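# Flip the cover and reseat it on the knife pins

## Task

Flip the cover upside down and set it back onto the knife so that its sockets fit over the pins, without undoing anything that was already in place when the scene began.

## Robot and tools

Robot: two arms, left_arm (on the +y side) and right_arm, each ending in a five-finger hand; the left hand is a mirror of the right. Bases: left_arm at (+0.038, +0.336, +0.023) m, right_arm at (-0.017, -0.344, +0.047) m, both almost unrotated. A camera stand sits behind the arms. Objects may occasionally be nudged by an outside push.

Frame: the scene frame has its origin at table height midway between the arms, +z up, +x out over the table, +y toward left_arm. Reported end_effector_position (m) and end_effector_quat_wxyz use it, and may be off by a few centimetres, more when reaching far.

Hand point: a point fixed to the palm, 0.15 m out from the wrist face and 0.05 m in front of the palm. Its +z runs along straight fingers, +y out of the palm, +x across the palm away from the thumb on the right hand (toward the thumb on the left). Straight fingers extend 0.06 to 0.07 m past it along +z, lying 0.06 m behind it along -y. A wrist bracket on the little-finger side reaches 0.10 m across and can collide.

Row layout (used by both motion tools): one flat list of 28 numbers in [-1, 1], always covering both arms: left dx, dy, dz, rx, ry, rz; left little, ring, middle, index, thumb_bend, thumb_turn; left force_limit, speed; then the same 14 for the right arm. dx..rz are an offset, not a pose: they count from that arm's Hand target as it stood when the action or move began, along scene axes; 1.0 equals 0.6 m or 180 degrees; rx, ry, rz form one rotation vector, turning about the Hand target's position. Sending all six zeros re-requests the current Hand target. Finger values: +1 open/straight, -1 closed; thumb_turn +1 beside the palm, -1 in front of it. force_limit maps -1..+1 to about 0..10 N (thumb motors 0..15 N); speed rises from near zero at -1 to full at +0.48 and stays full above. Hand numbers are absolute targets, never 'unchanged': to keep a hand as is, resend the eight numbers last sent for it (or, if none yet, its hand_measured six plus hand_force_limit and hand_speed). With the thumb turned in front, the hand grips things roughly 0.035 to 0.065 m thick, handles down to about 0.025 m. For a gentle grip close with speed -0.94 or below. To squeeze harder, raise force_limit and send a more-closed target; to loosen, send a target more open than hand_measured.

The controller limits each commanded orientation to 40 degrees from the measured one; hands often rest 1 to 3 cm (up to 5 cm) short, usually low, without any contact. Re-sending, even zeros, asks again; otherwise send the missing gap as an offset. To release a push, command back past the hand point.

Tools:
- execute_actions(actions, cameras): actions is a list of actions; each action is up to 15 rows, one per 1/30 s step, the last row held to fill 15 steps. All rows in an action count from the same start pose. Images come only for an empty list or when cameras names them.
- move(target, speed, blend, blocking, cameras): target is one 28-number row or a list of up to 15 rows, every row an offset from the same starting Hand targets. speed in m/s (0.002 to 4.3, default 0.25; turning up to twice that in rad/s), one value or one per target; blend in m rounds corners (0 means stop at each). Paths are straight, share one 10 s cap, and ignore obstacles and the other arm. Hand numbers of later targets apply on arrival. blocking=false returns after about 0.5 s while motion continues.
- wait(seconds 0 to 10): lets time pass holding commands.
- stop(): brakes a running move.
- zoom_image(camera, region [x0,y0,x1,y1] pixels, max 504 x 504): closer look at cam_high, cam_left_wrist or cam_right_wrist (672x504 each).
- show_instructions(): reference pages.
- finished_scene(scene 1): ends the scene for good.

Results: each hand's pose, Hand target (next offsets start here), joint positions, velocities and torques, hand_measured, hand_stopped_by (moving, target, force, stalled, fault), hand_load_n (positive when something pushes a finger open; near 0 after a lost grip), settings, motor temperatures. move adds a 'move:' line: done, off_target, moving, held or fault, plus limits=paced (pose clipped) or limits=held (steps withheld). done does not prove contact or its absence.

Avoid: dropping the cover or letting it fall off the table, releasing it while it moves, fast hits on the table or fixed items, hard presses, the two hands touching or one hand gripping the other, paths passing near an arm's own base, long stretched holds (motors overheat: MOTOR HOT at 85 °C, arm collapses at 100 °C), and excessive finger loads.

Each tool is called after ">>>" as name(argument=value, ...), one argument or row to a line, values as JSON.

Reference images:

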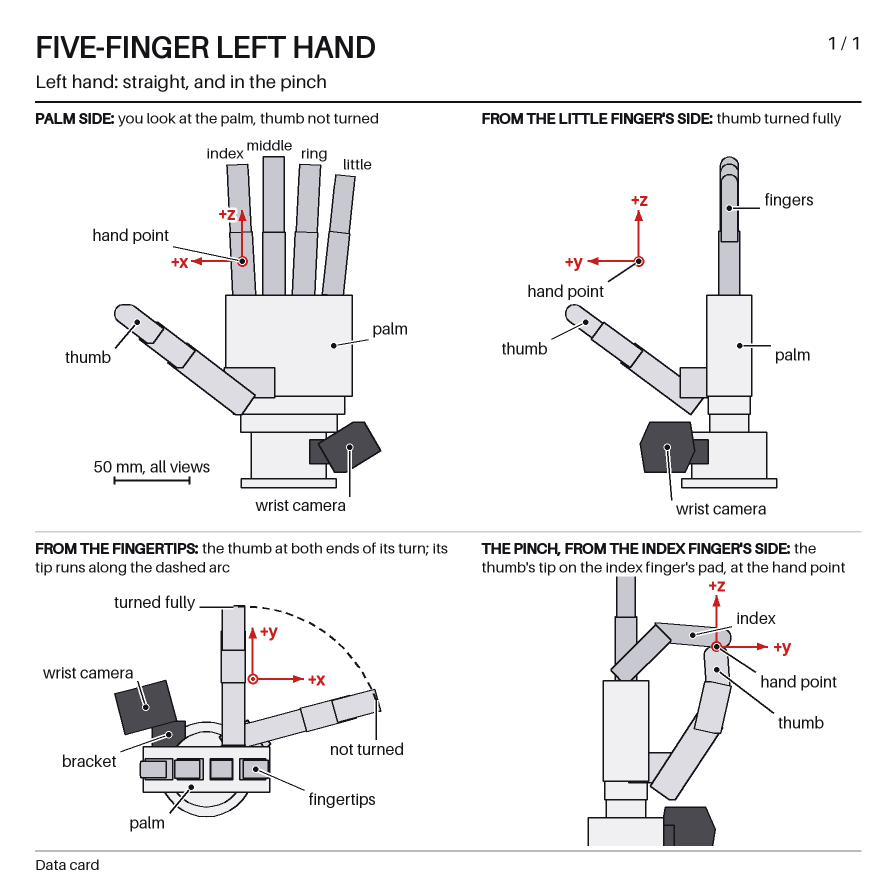

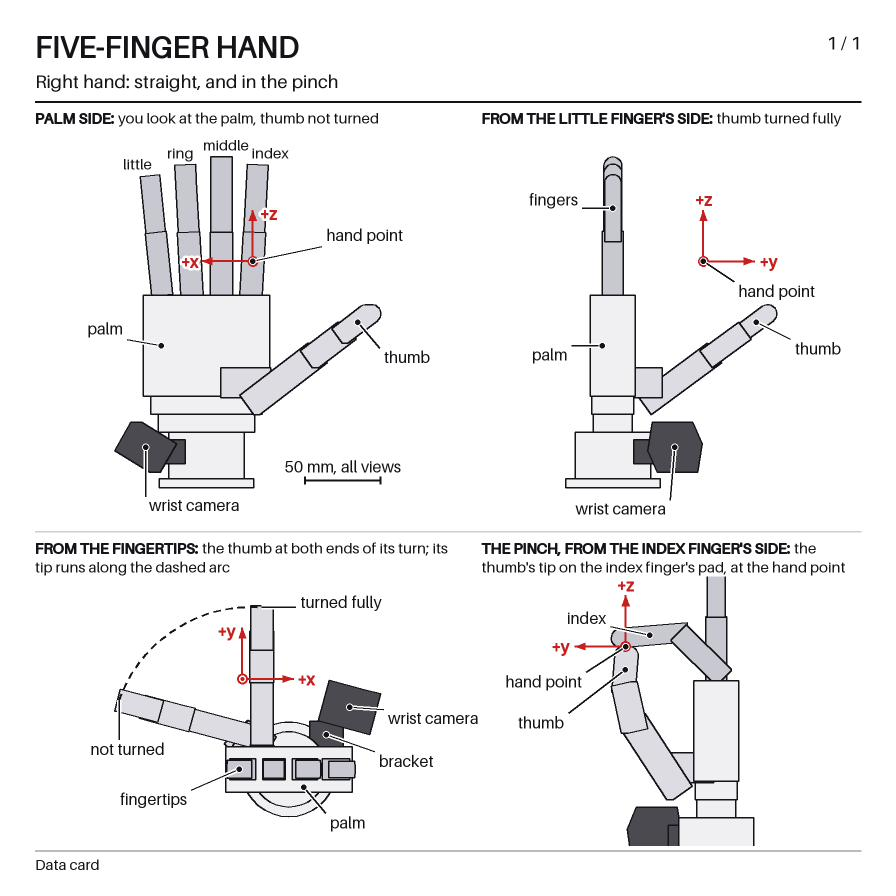

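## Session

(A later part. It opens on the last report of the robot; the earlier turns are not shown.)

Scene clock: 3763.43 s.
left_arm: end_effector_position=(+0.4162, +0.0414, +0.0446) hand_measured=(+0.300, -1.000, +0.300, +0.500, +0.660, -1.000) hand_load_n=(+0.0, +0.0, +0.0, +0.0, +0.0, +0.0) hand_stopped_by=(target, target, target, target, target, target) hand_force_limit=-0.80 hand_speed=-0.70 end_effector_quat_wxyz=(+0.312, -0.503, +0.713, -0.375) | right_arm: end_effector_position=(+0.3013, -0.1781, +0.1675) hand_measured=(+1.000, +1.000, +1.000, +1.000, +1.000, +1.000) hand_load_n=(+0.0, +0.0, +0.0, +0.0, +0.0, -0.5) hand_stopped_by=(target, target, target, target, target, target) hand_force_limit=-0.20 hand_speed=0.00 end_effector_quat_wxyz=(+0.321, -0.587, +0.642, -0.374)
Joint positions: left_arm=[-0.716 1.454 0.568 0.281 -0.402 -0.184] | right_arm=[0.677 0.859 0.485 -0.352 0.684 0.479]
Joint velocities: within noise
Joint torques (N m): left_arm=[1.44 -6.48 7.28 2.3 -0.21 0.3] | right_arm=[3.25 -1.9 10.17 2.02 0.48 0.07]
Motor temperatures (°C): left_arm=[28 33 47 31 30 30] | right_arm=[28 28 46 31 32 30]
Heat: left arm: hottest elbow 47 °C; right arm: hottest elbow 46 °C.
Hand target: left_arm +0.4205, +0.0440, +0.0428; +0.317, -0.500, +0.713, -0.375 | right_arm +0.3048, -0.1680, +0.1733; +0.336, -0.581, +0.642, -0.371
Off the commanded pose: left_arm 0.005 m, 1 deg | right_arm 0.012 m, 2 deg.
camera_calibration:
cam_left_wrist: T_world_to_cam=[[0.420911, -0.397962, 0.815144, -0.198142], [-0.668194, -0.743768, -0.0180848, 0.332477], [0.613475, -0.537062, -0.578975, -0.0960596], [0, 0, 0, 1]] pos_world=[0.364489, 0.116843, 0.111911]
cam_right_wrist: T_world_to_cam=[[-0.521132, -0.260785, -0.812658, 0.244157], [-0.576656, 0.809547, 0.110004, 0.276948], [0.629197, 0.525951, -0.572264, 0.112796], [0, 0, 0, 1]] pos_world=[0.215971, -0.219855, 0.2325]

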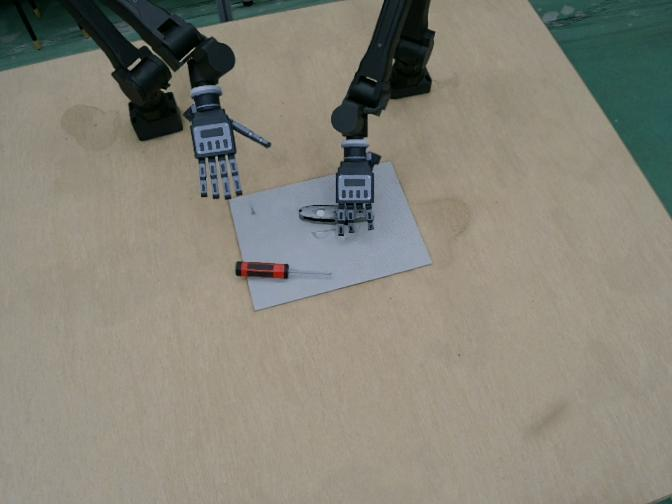

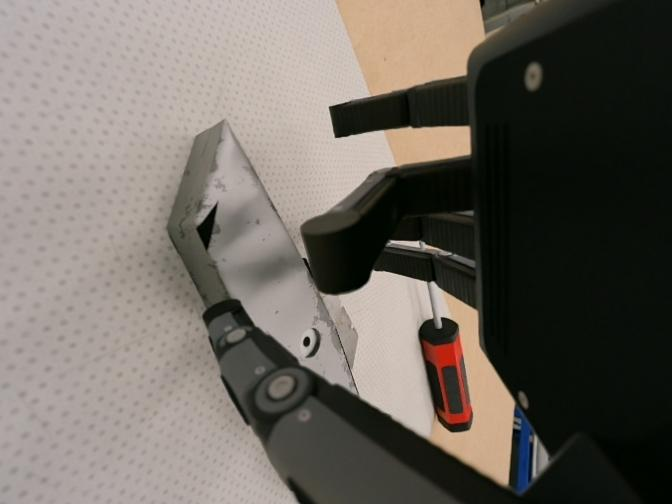

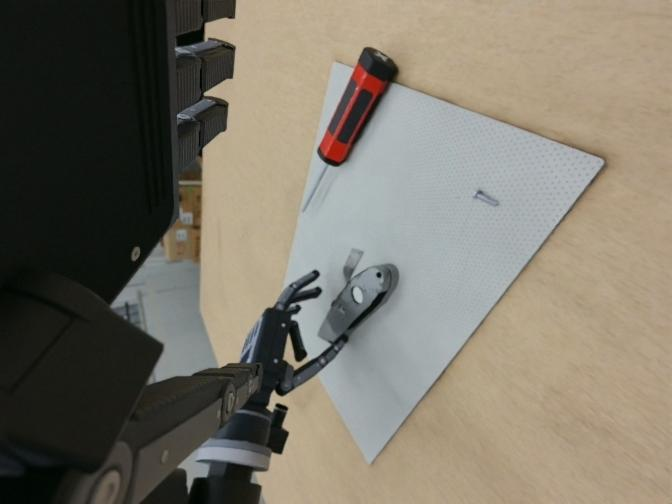

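>>> zoom_image(
  camera="cam_right_wrist",
  region=[355, 250, 405, 300],
)

>>> zoom_image(
  camera="cam_high",
  region=[296, 206, 320, 226],
)

>>> zoom_image(
  camera="cam_right_wrist",
  region=[335, 280, 385, 330],
)

Scaled by 10.080 from the camera's 672x504 image, which has a finer 960x720 frame.

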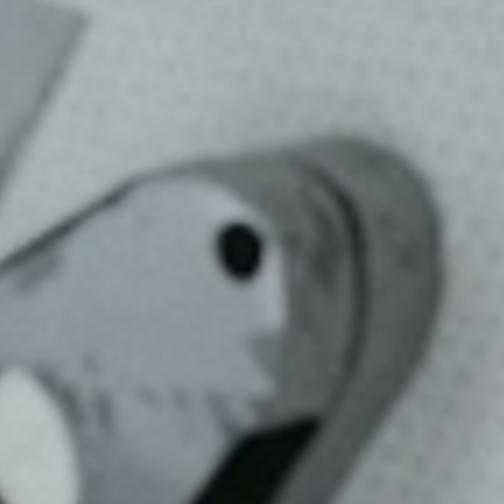

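Scaled by 21.000 from the camera's 672x504 image, which has a finer 960x720 frame.

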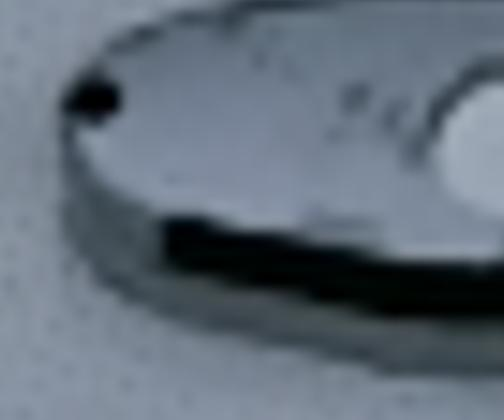

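Scaled by 10.080 from the camera's 672x504 image, which has a finer 960x720 frame.

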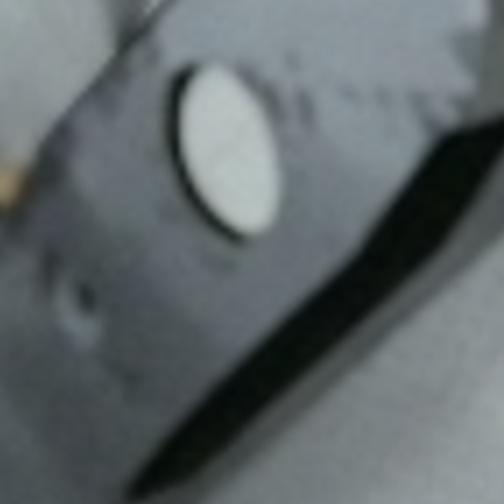

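>>> execute_actions(
  actions=[
    [[0, 0, 0, 0, 0, 0, 0.5, -1, 0.5, 0.5, 0.72, -1, -0.8, -0.5, 0, 0, 0, 0, 0, 0, 1, 1, 1, 1, 1, 1, -0.2, 0]],
  ],
)

>>> move(
  target=[
    [0.0, 0, 0.12, 0, 0, 0, 0.5, -1, 0.5, 0.5, 0.72, -1, -0.8, -0.5, 0, 0, 0, 0, 0, 0, 1, 1, 1, 1, 1, 1, -0.2, 0],
    [-0.02, -0.04, 0.13, 0, 0, 0, 0.5, -1, 0.5, 0.5, 0.72, -1, -0.8, -0.5, 0, 0, 0, 0, 0, 0, 1, 1, 1, 1, 1, 1, -0.2, 0],
  ],
  speed=0.05,
  cameras=["all"],
)

Scene clock: 3775.20 s.
left_arm: end_effector_position=(+0.4162, +0.0414, +0.0446) hand_measured=(+0.500, -1.000, +0.500, +0.500, +0.720, -1.000) hand_load_n=(+0.0, +0.0, +0.0, +0.0, +0.0, +0.0) hand_stopped_by=(target, target, target, target, target, target) hand_force_limit=-0.80 hand_speed=-0.50 end_effector_quat_wxyz=(+0.312, -0.503, +0.713, -0.375) | right_arm: end_effector_position=(+0.3013, -0.1781, +0.1675) hand_measured=(+1.000, +1.000, +1.000, +1.000, +1.000, +1.000) hand_load_n=(+0.0, +0.0, +0.0, +0.0, +0.0, +0.0) hand_stopped_by=(target, target, target, target, target, target) hand_force_limit=-0.20 hand_speed=0.00 end_effector_quat_wxyz=(+0.321, -0.587, +0.642, -0.374)
Joint positions: left_arm=[-0.716 1.454 0.568 0.281 -0.402 -0.184] | right_arm=[0.677 0.859 0.485 -0.352 0.684 0.479]
Joint torques (N m): left_arm=[1.44 -6.59 7.32 2.36 -0.21 0.32] | right_arm=[3.43 -2.02 10.35 1.96 0.45 0.06]
Heat: left arm: hottest elbow 47 °C; right arm: hottest elbow 46 °C.
Hand target: left_arm +0.4205, +0.0441, +0.0428; +0.317, -0.500, +0.713, -0.375 | right_arm +0.3048, -0.1680, +0.1733; +0.336, -0.581, +0.642, -0.371
Off the commanded pose: left_arm 0.005 m, 1 deg | right_arm 0.012 m, 2 deg.

Scene clock: 3778.13 s.
left_arm: end_effector_position=(+0.3933, +0.0420, +0.0914) hand_measured=(+0.500, -1.000, +0.500, +0.500, +0.720, -1.000) hand_load_n=(+0.0, +0.0, +0.0, +0.0, +0.0, +0.0) hand_stopped_by=(target, target, target, target, target, target) hand_force_limit=-0.80 hand_speed=-0.50 end_effector_quat_wxyz=(+0.315, -0.498, +0.729, -0.347) | right_arm: end_effector_position=(+0.3013, -0.1781, +0.1675) hand_measured=(+1.000, +1.000, +1.000, +1.000, +1.000, +1.000) hand_load_n=(+0.0, +0.0, +0.0, -0.5, +0.0, +0.0) hand_stopped_by=(target, target, target, target, target, target) hand_force_limit=-0.20 hand_speed=0.00 end_effector_quat_wxyz=(+0.321, -0.587, +0.642, -0.374)
Joint positions: left_arm=[-0.77 1.292 0.623 -0.004 -0.455 -0.199] | right_arm=[0.677 0.859 0.485 -0.352 0.684 0.479]
Joint torques (N m): left_arm=[0.15 -6.71 13.49 1.21 -0.54 0.02] | right_arm=[3.19 -2.02 10.21 1.98 0.46 0.08]
Heat: left arm: hottest elbow 48 °C; right arm: hottest elbow 46 °C.
Hand target: left_arm +0.4085, +0.0200, +0.1208; +0.317, -0.500, +0.713, -0.375 | right_arm +0.3048, -0.1680, +0.1733; +0.336, -0.581, +0.642, -0.371
Off the commanded pose: left_arm 0.040 m, 4 deg | right_arm 0.012 m, 2 deg.
move: off_target (left_arm, right_arm)
camera_calibration:
cam_left_wrist: T_world_to_cam=[[0.443701, -0.445169, 0.777788, -0.229985], [-0.671115, -0.740229, -0.0408246, 0.321506], [0.593915, -0.503871, -0.6272, -0.0438321], [0, 0, 0, 1]] pos_world=[0.343844, 0.11352, 0.164513]
cam_right_wrist: T_world_to_cam=[[-0.521132, -0.260785, -0.812658, 0.244157], [-0.576656, 0.809547, 0.110004, 0.276948], [0.629197, 0.525951, -0.572264, 0.112796], [0, 0, 0, 1]] pos_world=[0.215971, -0.219855, 0.2325]

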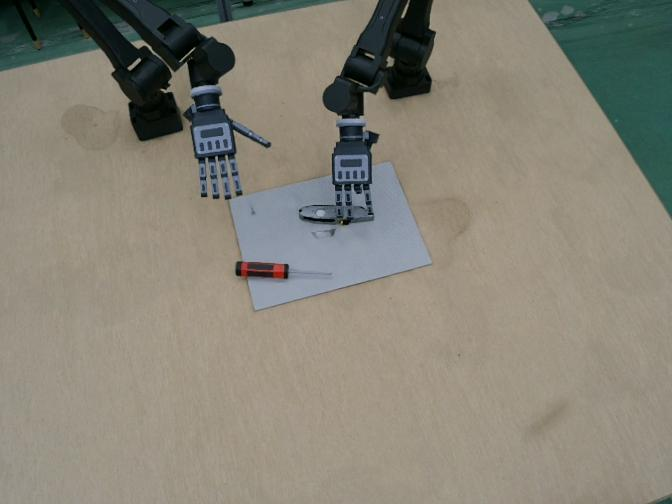

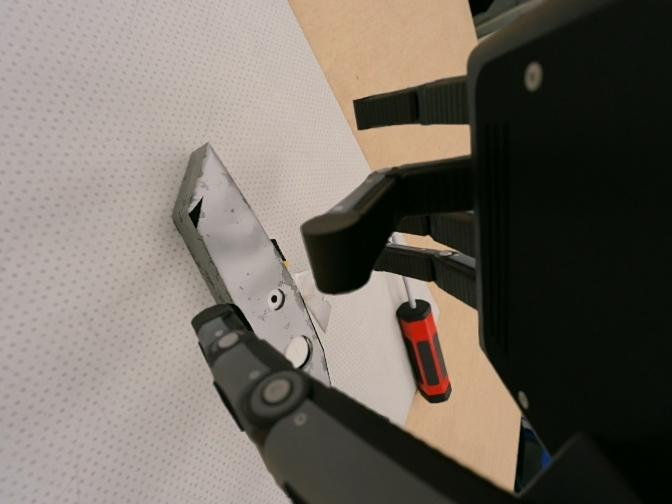

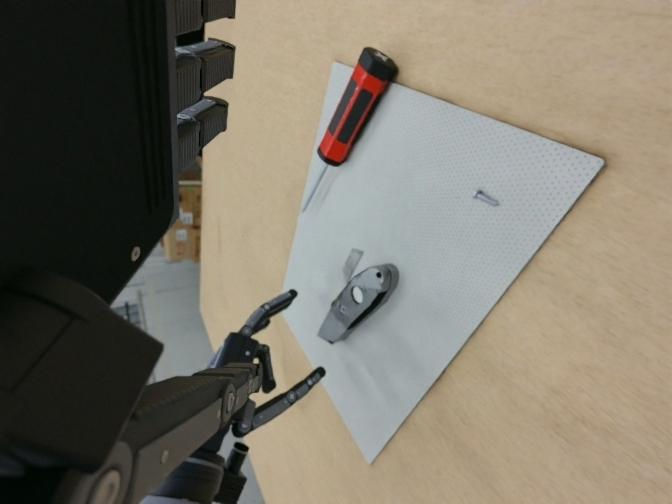

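>>> zoom_image(
  camera="cam_left_wrist",
  region=[150, 130, 350, 330],
)

>>> zoom_image(
  camera="cam_left_wrist",
  region=[240, 270, 350, 390],
)

>>> zoom_image(
  camera="cam_right_wrist",
  region=[310, 250, 410, 350],
)

Scaled by 2.520 from the camera's 672x504 image, which has a finer 960x720 frame.

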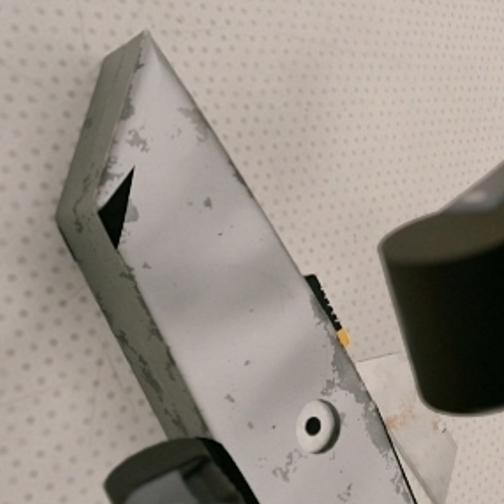

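Scaled by 4.200 from the camera's 672x504 image, which has a finer 960x720 frame.

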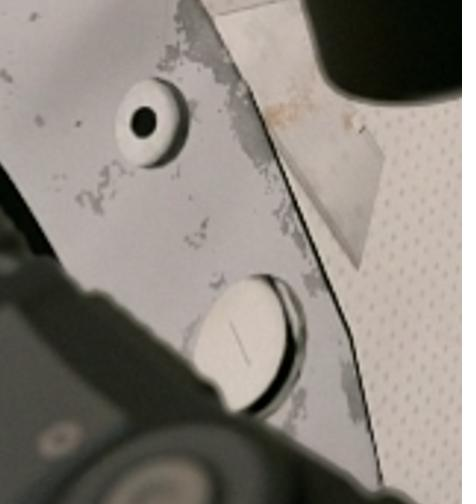

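Scaled by 5.040 from the camera's 672x504 image, which has a finer 960x720 frame.

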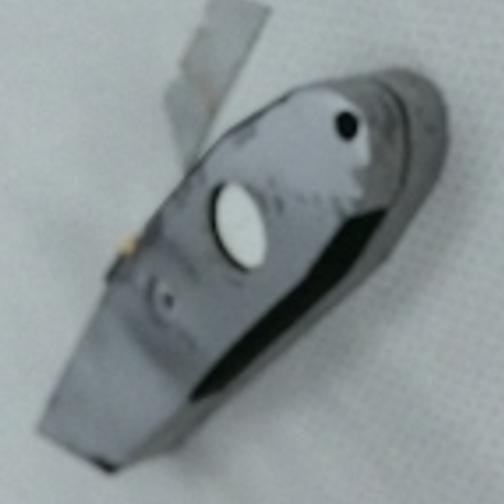

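>>> move(
  target=[-0.05, -0.09, 0.03, 0, 0, 0, 0.5, -1, 0.5, 0.5, 0.9, -1, -0.8, -0.5, 0, 0, 0, 0, 0, 0, 1, 1, 1, 1, 1, 1, -0.2, 0],
  speed=0.1,
  cameras=["all"],
)

>>> zoom_image(
  camera="cam_left_wrist",
  region=[180, 130, 400, 350],
)

Scene clock: 3790.00 s.
left_arm: end_effector_position=(+0.3669, -0.0111, +0.1156) hand_measured=(+0.500, -1.000, +0.500, +0.500, +0.900, -1.000) hand_load_n=(+0.0, +0.0, -0.5, +0.0, +0.0, +0.0) hand_stopped_by=(target, target, target, target, target, target) hand_force_limit=-0.80 hand_speed=-0.50 end_effector_quat_wxyz=(+0.319, -0.496, +0.726, -0.353) | right_arm: end_effector_position=(+0.3013, -0.1781, +0.1675) hand_measured=(+1.000, +1.000, +1.000, +1.000, +1.000, +1.000) hand_load_n=(+0.0, +0.0, +0.0, +0.0, +0.0, +0.0) hand_stopped_by=(target, target, target, target, target, target) hand_force_limit=-0.20 hand_speed=0.00 end_effector_quat_wxyz=(+0.321, -0.587, +0.642, -0.374)
Joint positions: left_arm=[-0.928 1.308 0.716 -0.12 -0.581 -0.307] | right_arm=[0.677 0.859 0.485 -0.352 0.684 0.479]
Joint torques (N m): left_arm=[0.21 -6.12 13.94 1.2 -0.62 0.02] | right_arm=[3.43 -2.43 10.26 1.96 0.5 0.03]
Heat: left arm: hottest elbow 49 °C; right arm: hottest elbow 46 °C.
Hand target: left_arm +0.3784, -0.0340, +0.1389; +0.317, -0.500, +0.713, -0.375 | right_arm +0.3048, -0.1680, +0.1733; +0.336, -0.581, +0.642, -0.371
Off the commanded pose: left_arm 0.035 m, 3 deg | right_arm 0.012 m, 2 deg.
move: off_target (left_arm, right_arm)
camera_calibration:
cam_left_wrist: T_world_to_cam=[[0.431198, -0.441246, 0.787001, -0.257227], [-0.671577, -0.739465, -0.0466373, 0.266384], [0.602538, -0.508422, -0.615187, -0.0443991], [0, 0, 0, 1]] pos_world=[0.316566, 0.0609082, 0.187548]
cam_right_wrist: T_world_to_cam=[[-0.521132, -0.260785, -0.812658, 0.244157], [-0.576656, 0.809547, 0.110004, 0.276948], [0.629197, 0.525951, -0.572264, 0.112796], [0, 0, 0, 1]] pos_world=[0.215971, -0.219855, 0.2325]

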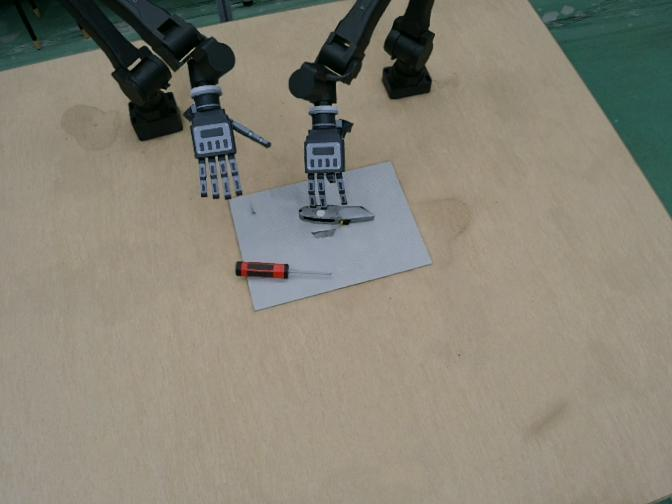

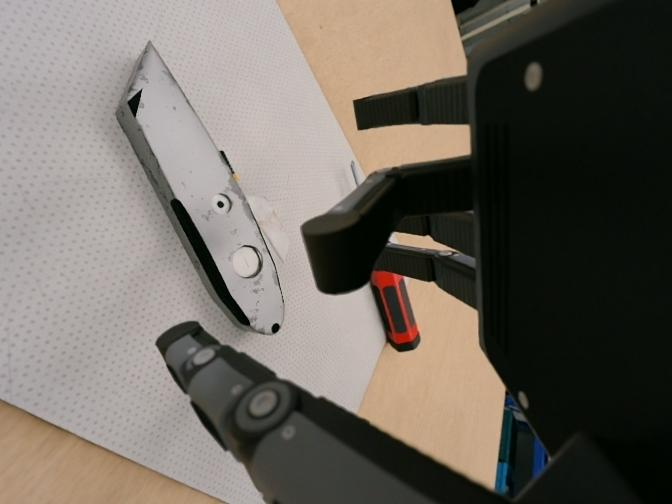

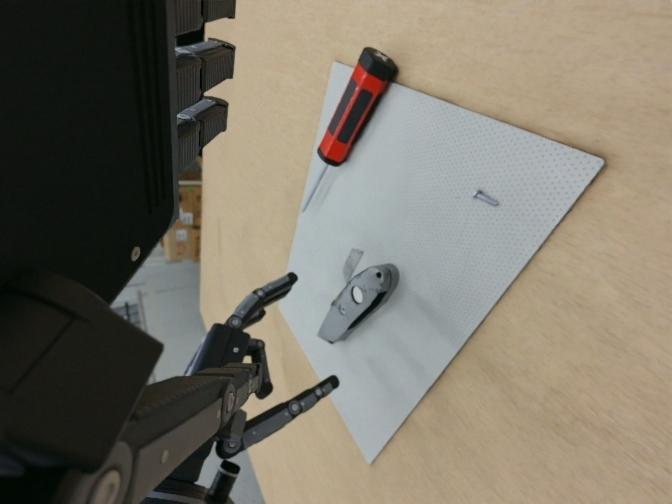

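Scaled by 2.291 from the camera's 672x504 image, which has a finer 960x720 frame.

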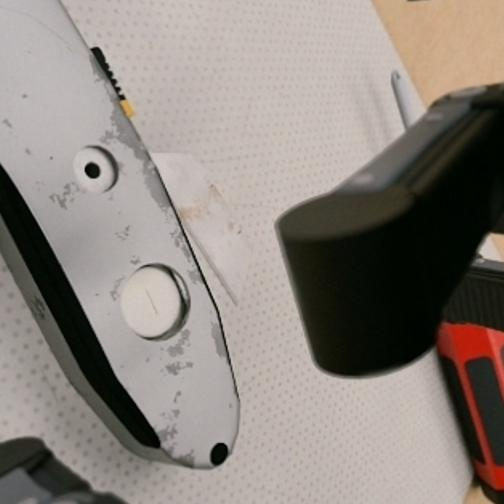

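>>> zoom_image(
  camera="cam_left_wrist",
  region=[110, 30, 210, 130],
)

>>> zoom_image(
  camera="cam_left_wrist",
  region=[150, 180, 220, 250],
)

>>> zoom_image(
  camera="cam_left_wrist",
  region=[200, 230, 300, 345],
)

>>> zoom_image(
  camera="cam_high",
  region=[335, 200, 380, 230],
)

Scaled by 5.040 from the camera's 672x504 image, which has a finer 960x720 frame.

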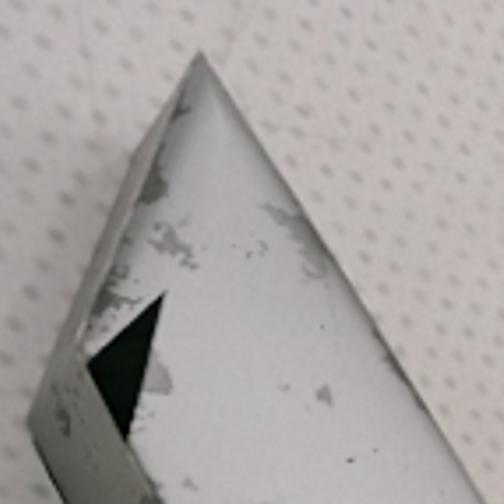

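Scaled by 7.200 from the camera's 672x504 image, which has a finer 960x720 frame.

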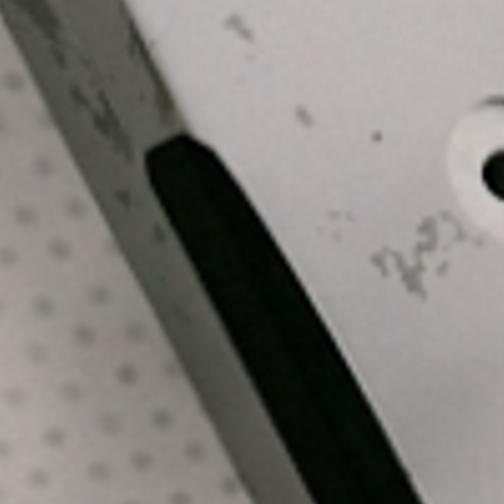

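Scaled by 4.383 from the camera's 672x504 image, which has a finer 960x720 frame.

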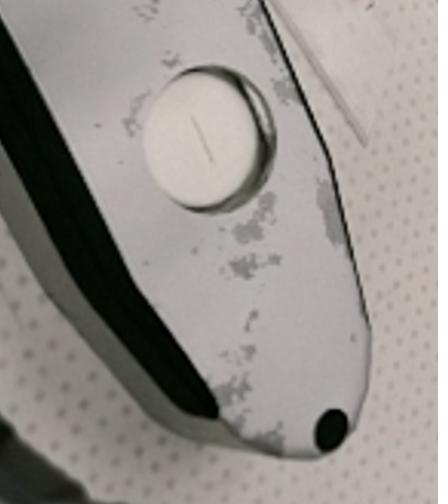

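Scaled by 11.200 from the camera's 672x504 image, which has a finer 960x720 frame.

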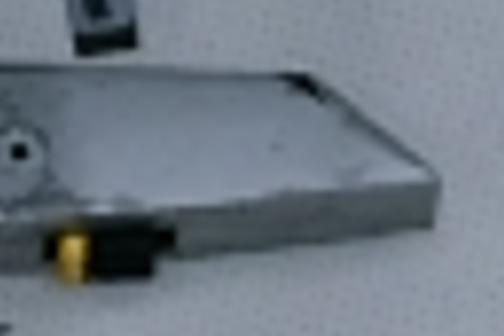

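>>> zoom_image(
  camera="cam_right_wrist",
  region=[370, 258, 402, 290],
)

>>> zoom_image(
  camera="cam_high",
  region=[294, 208, 321, 228],
)

>>> zoom_image(
  camera="cam_high",
  region=[352, 208, 379, 228],
)

Scaled by 15.750 from the camera's 672x504 image, which has a finer 960x720 frame.

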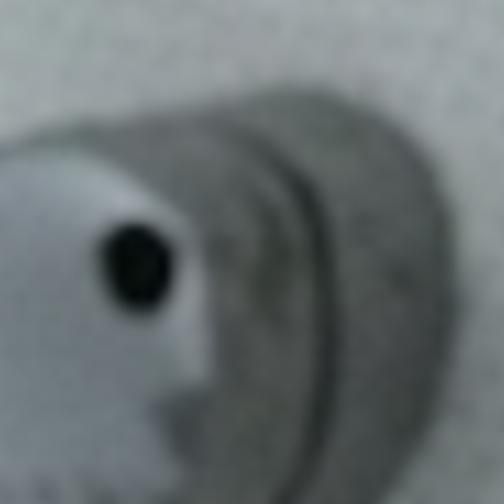

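Scaled by 18.667 from the camera's 672x504 image, which has a finer 960x720 frame.

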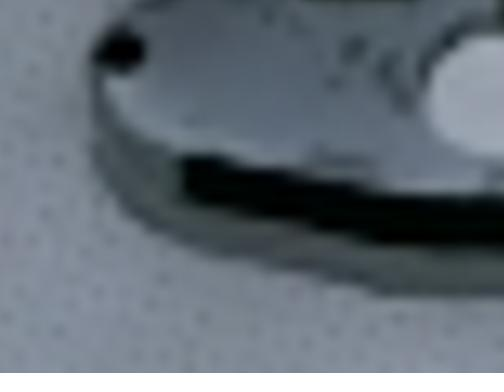

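Scaled by 18.667 from the camera's 672x504 image, which has a finer 960x720 frame.

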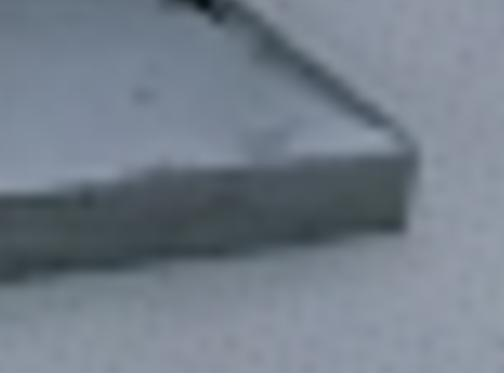

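>>> zoom_image(
  camera="cam_high",
  region=[312, 205, 328, 219],
)

>>> zoom_image(
  camera="cam_left_wrist",
  region=[225, 235, 275, 285],
)

>>> zoom_image(
  camera="cam_right_wrist",
  region=[340, 280, 370, 310],
)

Scaled by 31.500 from the camera's 672x504 image, which has a finer 960x720 frame.

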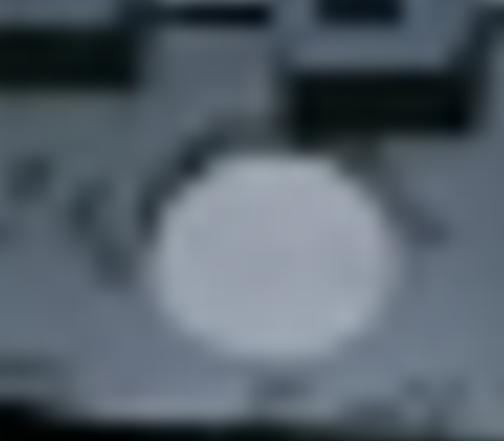

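Scaled by 10.080 from the camera's 672x504 image, which has a finer 960x720 frame.

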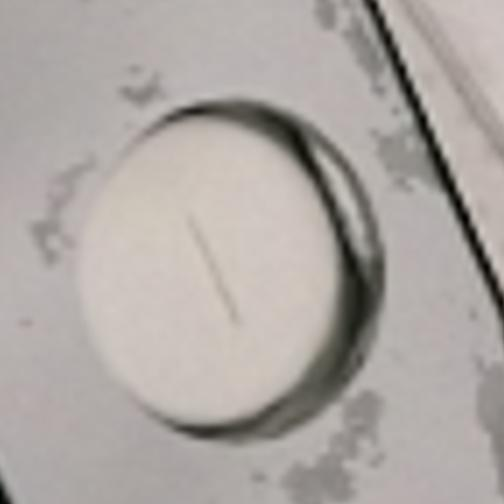

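Scaled by 16.800 from the camera's 672x504 image, which has a finer 960x720 frame.

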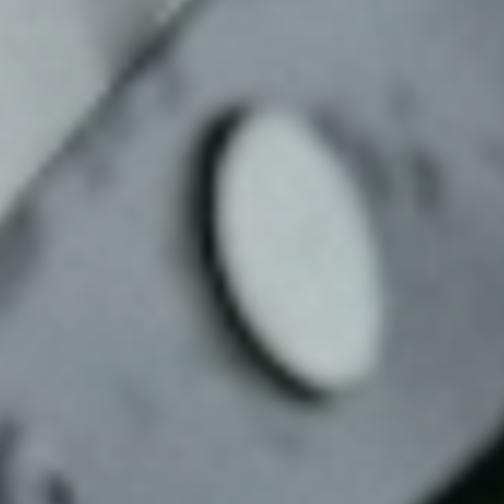

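>>> move(
  target=[-0.12, 0.1, 0.08, 0, 0, 0, 0.9, -1, 0.9, 0.9, 0.9, -1, -0.8, -0.5, 0, 0, 0, 0, 0, 0, 1, 1, 1, 1, 1, 1, -0.2, 0],
  speed=0.15,
  cameras=["all"],
)

>>> zoom_image(
  camera="cam_high",
  region=[290, 190, 390, 250],
)

>>> zoom_image(
  camera="cam_right_wrist",
  region=[310, 240, 410, 350],
)

Scene clock: 3844.30 s.
left_arm: end_effector_position=(+0.3101, +0.0292, +0.1810) hand_measured=(+0.900, -1.000, +0.900, +0.900, +0.900, -1.000) hand_load_n=(+0.0, +0.5, +0.0, +0.0, +0.0, +0.0) hand_stopped_by=(target, target, target, target, target, target) hand_force_limit=-0.80 hand_speed=-0.50 end_effector_quat_wxyz=(+0.321, -0.498, +0.717, -0.367) | right_arm: end_effector_position=(+0.3013, -0.1781, +0.1675) hand_measured=(+1.000, +1.000, +1.000, +1.000, +1.000, +1.000) hand_load_n=(+0.0, +0.0, +0.0, +0.0, +0.0, +0.0) hand_stopped_by=(target, target, target, target, target, target) hand_force_limit=-0.20 hand_speed=0.00 end_effector_quat_wxyz=(+0.321, -0.587, +0.642, -0.374)
Joint positions: left_arm=[-1.008 1.002 0.673 -0.388 -0.646 -0.372] | right_arm=[0.677 0.859 0.485 -0.352 0.684 0.479]
Joint torques (N m): left_arm=[-0.03 -5.07 10.28 1.26 -0.64 0] | right_arm=[3.49 -2.2 10.33 2.06 0.47 0.06]
Motor temperatures (°C): left_arm=[28 33 56 30 31 30] | right_arm=[28 28 46 31 32 30]
Heat: left arm: hottest elbow 56 °C; right arm: hottest elbow 46 °C.
Hand target: left_arm +0.3065, +0.0261, +0.1868; +0.317, -0.500, +0.713, -0.375 | right_arm +0.3048, -0.1680, +0.1733; +0.336, -0.581, +0.642, -0.371
Off the commanded pose: left_arm 0.008 m, 1 deg | right_arm 0.012 m, 2 deg.
move: off_target (right_arm)
camera_calibration:
cam_left_wrist: T_world_to_cam=[[0.41696, -0.418956, 0.80661, -0.266129], [-0.66794, -0.743102, -0.0406917, 0.258949], [0.616441, -0.5218, -0.589682, 0.0420661], [0, 0, 0, 1]] pos_world=[0.257996, 0.102879, 0.250005]
cam_right_wrist: T_world_to_cam=[[-0.521132, -0.260785, -0.812658, 0.244157], [-0.576656, 0.809547, 0.110004, 0.276948], [0.629197, 0.525951, -0.572264, 0.112796], [0, 0, 0, 1]] pos_world=[0.215971, -0.219855, 0.2325]

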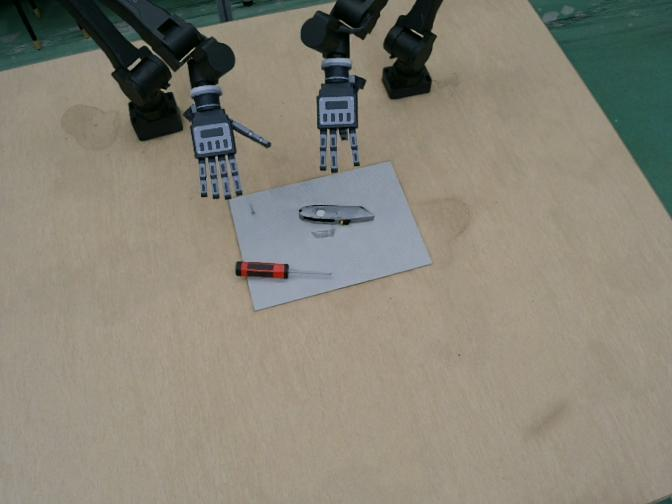

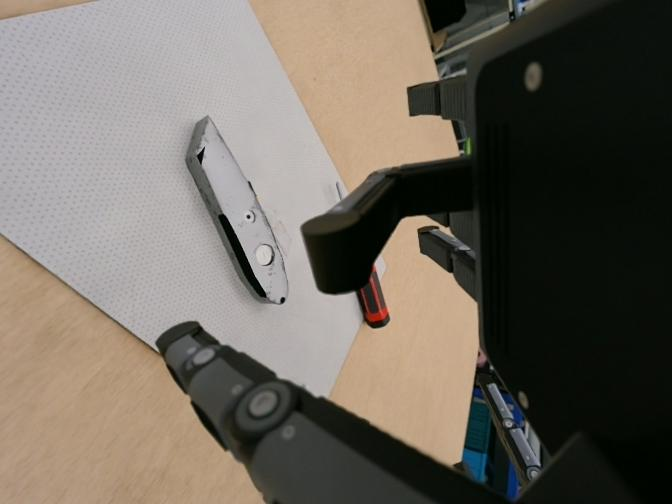

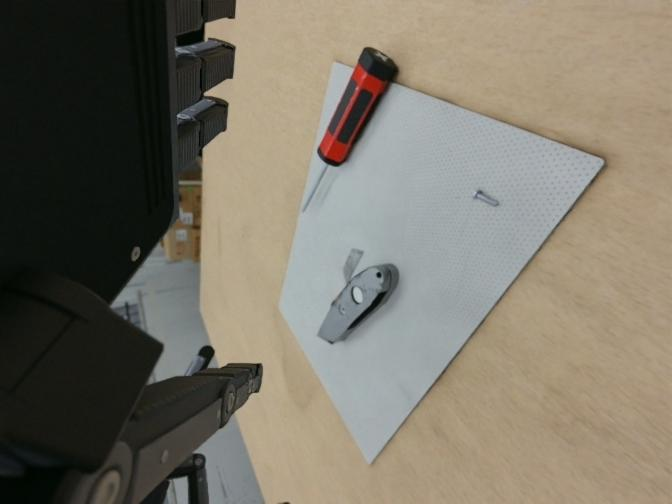

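Scaled by 5.040 from the camera's 672x504 image, which has a finer 960x720 frame.

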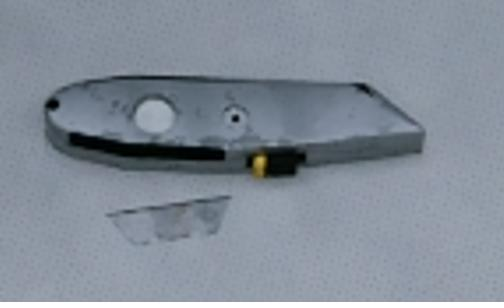

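Scaled by 4.582 from the camera's 672x504 image, which has a finer 960x720 frame.

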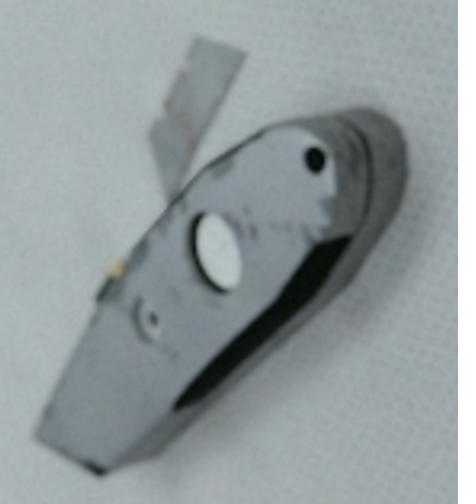

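>>> zoom_image(
  camera="cam_high",
  region=[296, 203, 326, 227],
)

>>> zoom_image(
  camera="cam_high",
  region=[324, 203, 354, 227],
)

>>> zoom_image(
  camera="cam_high",
  region=[350, 203, 380, 227],
)

>>> zoom_image(
  camera="cam_left_wrist",
  region=[180, 110, 300, 310],
)

Scaled by 16.800 from the camera's 672x504 image, which has a finer 960x720 frame.

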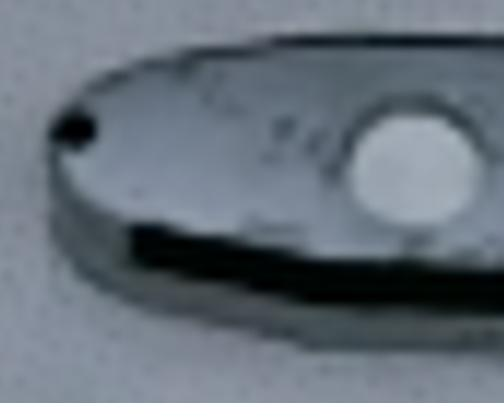

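Scaled by 16.800 from the camera's 672x504 image, which has a finer 960x720 frame.

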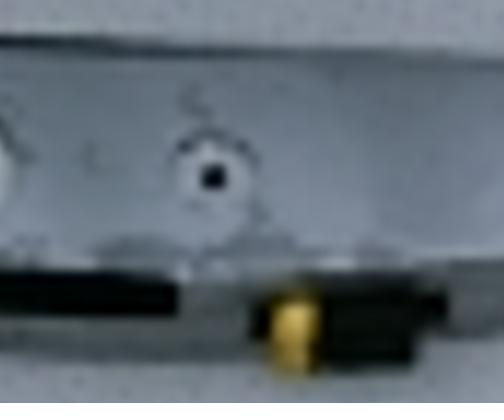

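Scaled by 16.800 from the camera's 672x504 image, which has a finer 960x720 frame.

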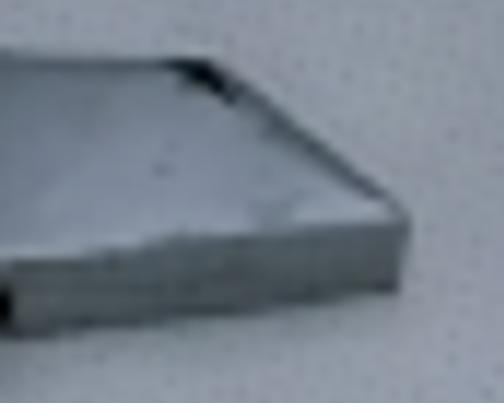

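Scaled by 2.520 from the camera's 672x504 image, which has a finer 960x720 frame.

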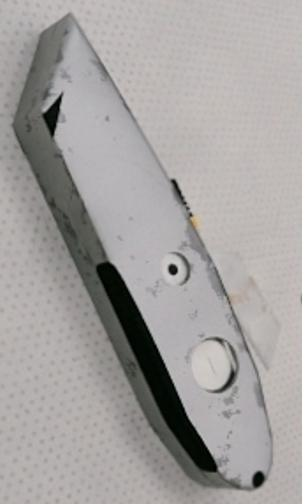

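>>> move(
  target=[0, 0, 0, 0, 0, 0, 0.9, -1, 0.9, 0.9, 0.9, -1, -0.8, -0.5, -0.04, -0.03, -0.13, 0, 0, 0, 1, 1, 1, 1, 1, 1, -0.2, 0],
  speed=0.1,
  cameras=["cam_high", "cam_right_wrist"],
)

Scene clock: 3877.13 s.
left_arm: end_effector_position=(+0.3099, +0.0290, +0.1810) hand_measured=(+0.900, -1.000, +0.900, +0.900, +0.900, -1.000) hand_load_n=(+0.0, +0.0, +0.0, +0.0, +0.0, +0.0) hand_stopped_by=(target, target, target, target, target, target) hand_force_limit=-0.80 hand_speed=-0.50 end_effector_quat_wxyz=(+0.320, -0.498, +0.717, -0.367) | right_arm: end_effector_position=(+0.2780, -0.1956, +0.0910) hand_measured=(+1.000, +1.000, +1.000, +1.000, +1.000, +1.000) hand_load_n=(+0.0, +0.0, +0.0, -0.5, +0.0, -0.5) hand_stopped_by=(target, target, target, target, target, target) hand_force_limit=-0.20 hand_speed=0.00 end_effector_quat_wxyz=(+0.321, -0.586, +0.643, -0.374)
Joint positions: left_arm=[-1.009 1.002 0.673 -0.388 -0.646 -0.373] | right_arm=[0.686 0.915 0.28 -0.094 0.693 0.489]
Joint torques (N m): left_arm=[-0.09 -5.13 10.25 1.1 -0.67 -0.02] | right_arm=[3.49 -2.14 8.94 2.03 0.48 0.04]
Heat: left arm: hottest elbow 53 °C; right arm: hottest elbow 46 °C.
Hand target: left_arm +0.3064, +0.0260, +0.1868; +0.317, -0.500, +0.713, -0.375 | right_arm +0.2809, -0.1861, +0.0954; +0.336, -0.581, +0.642, -0.371
Off the commanded pose: left_arm 0.007 m, 1 deg | right_arm 0.011 m, 2 deg.
move: off_target (right_arm)
camera_calibration:
cam_right_wrist: T_world_to_cam=[[-0.519973, -0.257921, -0.814312, 0.165729], [-0.575263, 0.810452, 0.110632, 0.285837], [0.631427, 0.52597, -0.569786, 0.0919079], [0, 0, 0, 1]] pos_world=[0.192573, -0.237253, 0.1557]
Images, in order (width x height): cam_high 672x504, cam_right_wrist 672x504.

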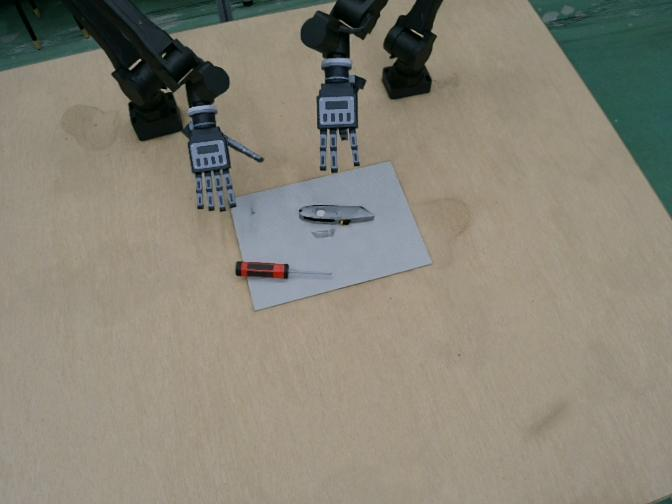

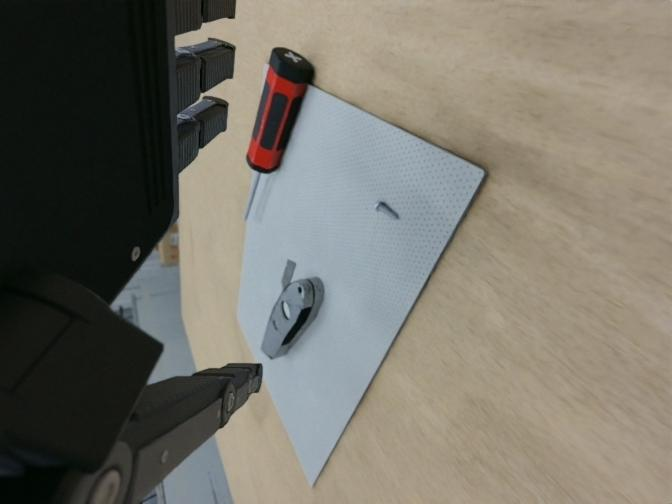

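>>> zoom_image(
  camera="cam_right_wrist",
  region=[250, 260, 345, 370],
)

>>> zoom_image(
  camera="cam_right_wrist",
  region=[290, 270, 330, 310],
)

Scaled by 4.582 from the camera's 672x504 image, which has a finer 960x720 frame.

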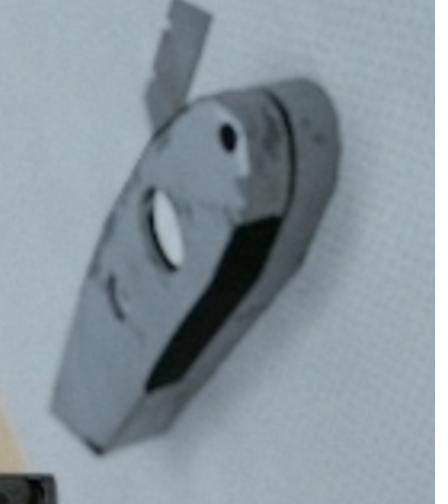

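Scaled by 12.600 from the camera's 672x504 image, which has a finer 960x720 frame.

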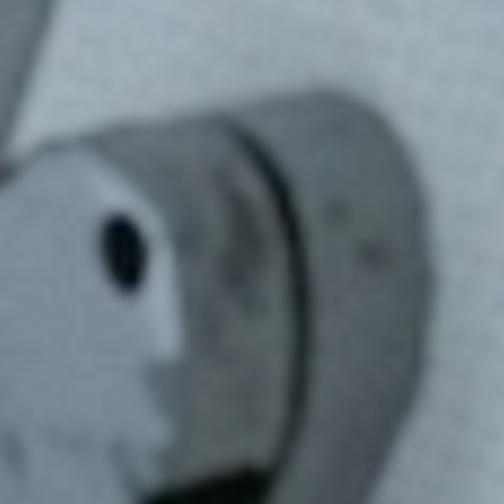

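>>> zoom_image(
  camera="cam_right_wrist",
  region=[280, 300, 320, 340],
)

>>> zoom_image(
  camera="cam_right_wrist",
  region=[260, 325, 300, 365],
)

Scaled by 12.600 from the camera's 672x504 image, which has a finer 960x720 frame.

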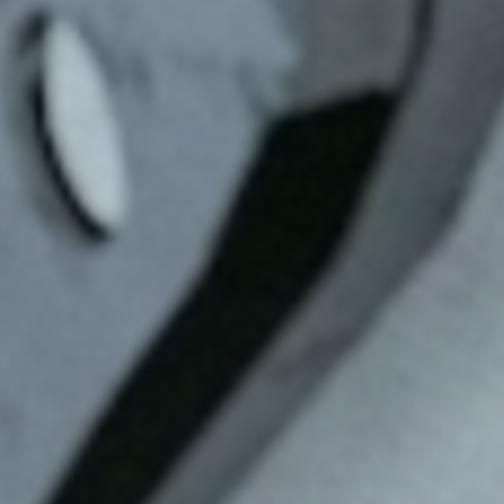

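Scaled by 12.600 from the camera's 672x504 image, which has a finer 960x720 frame.

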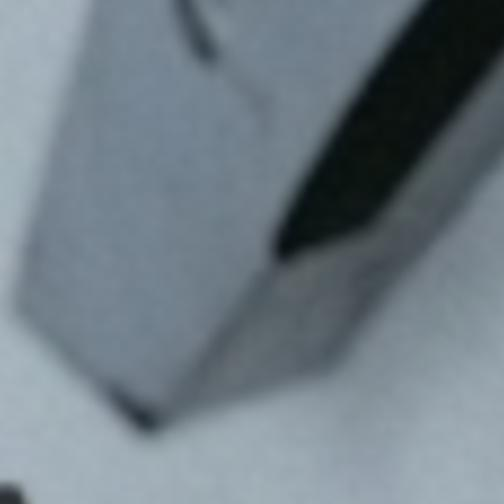

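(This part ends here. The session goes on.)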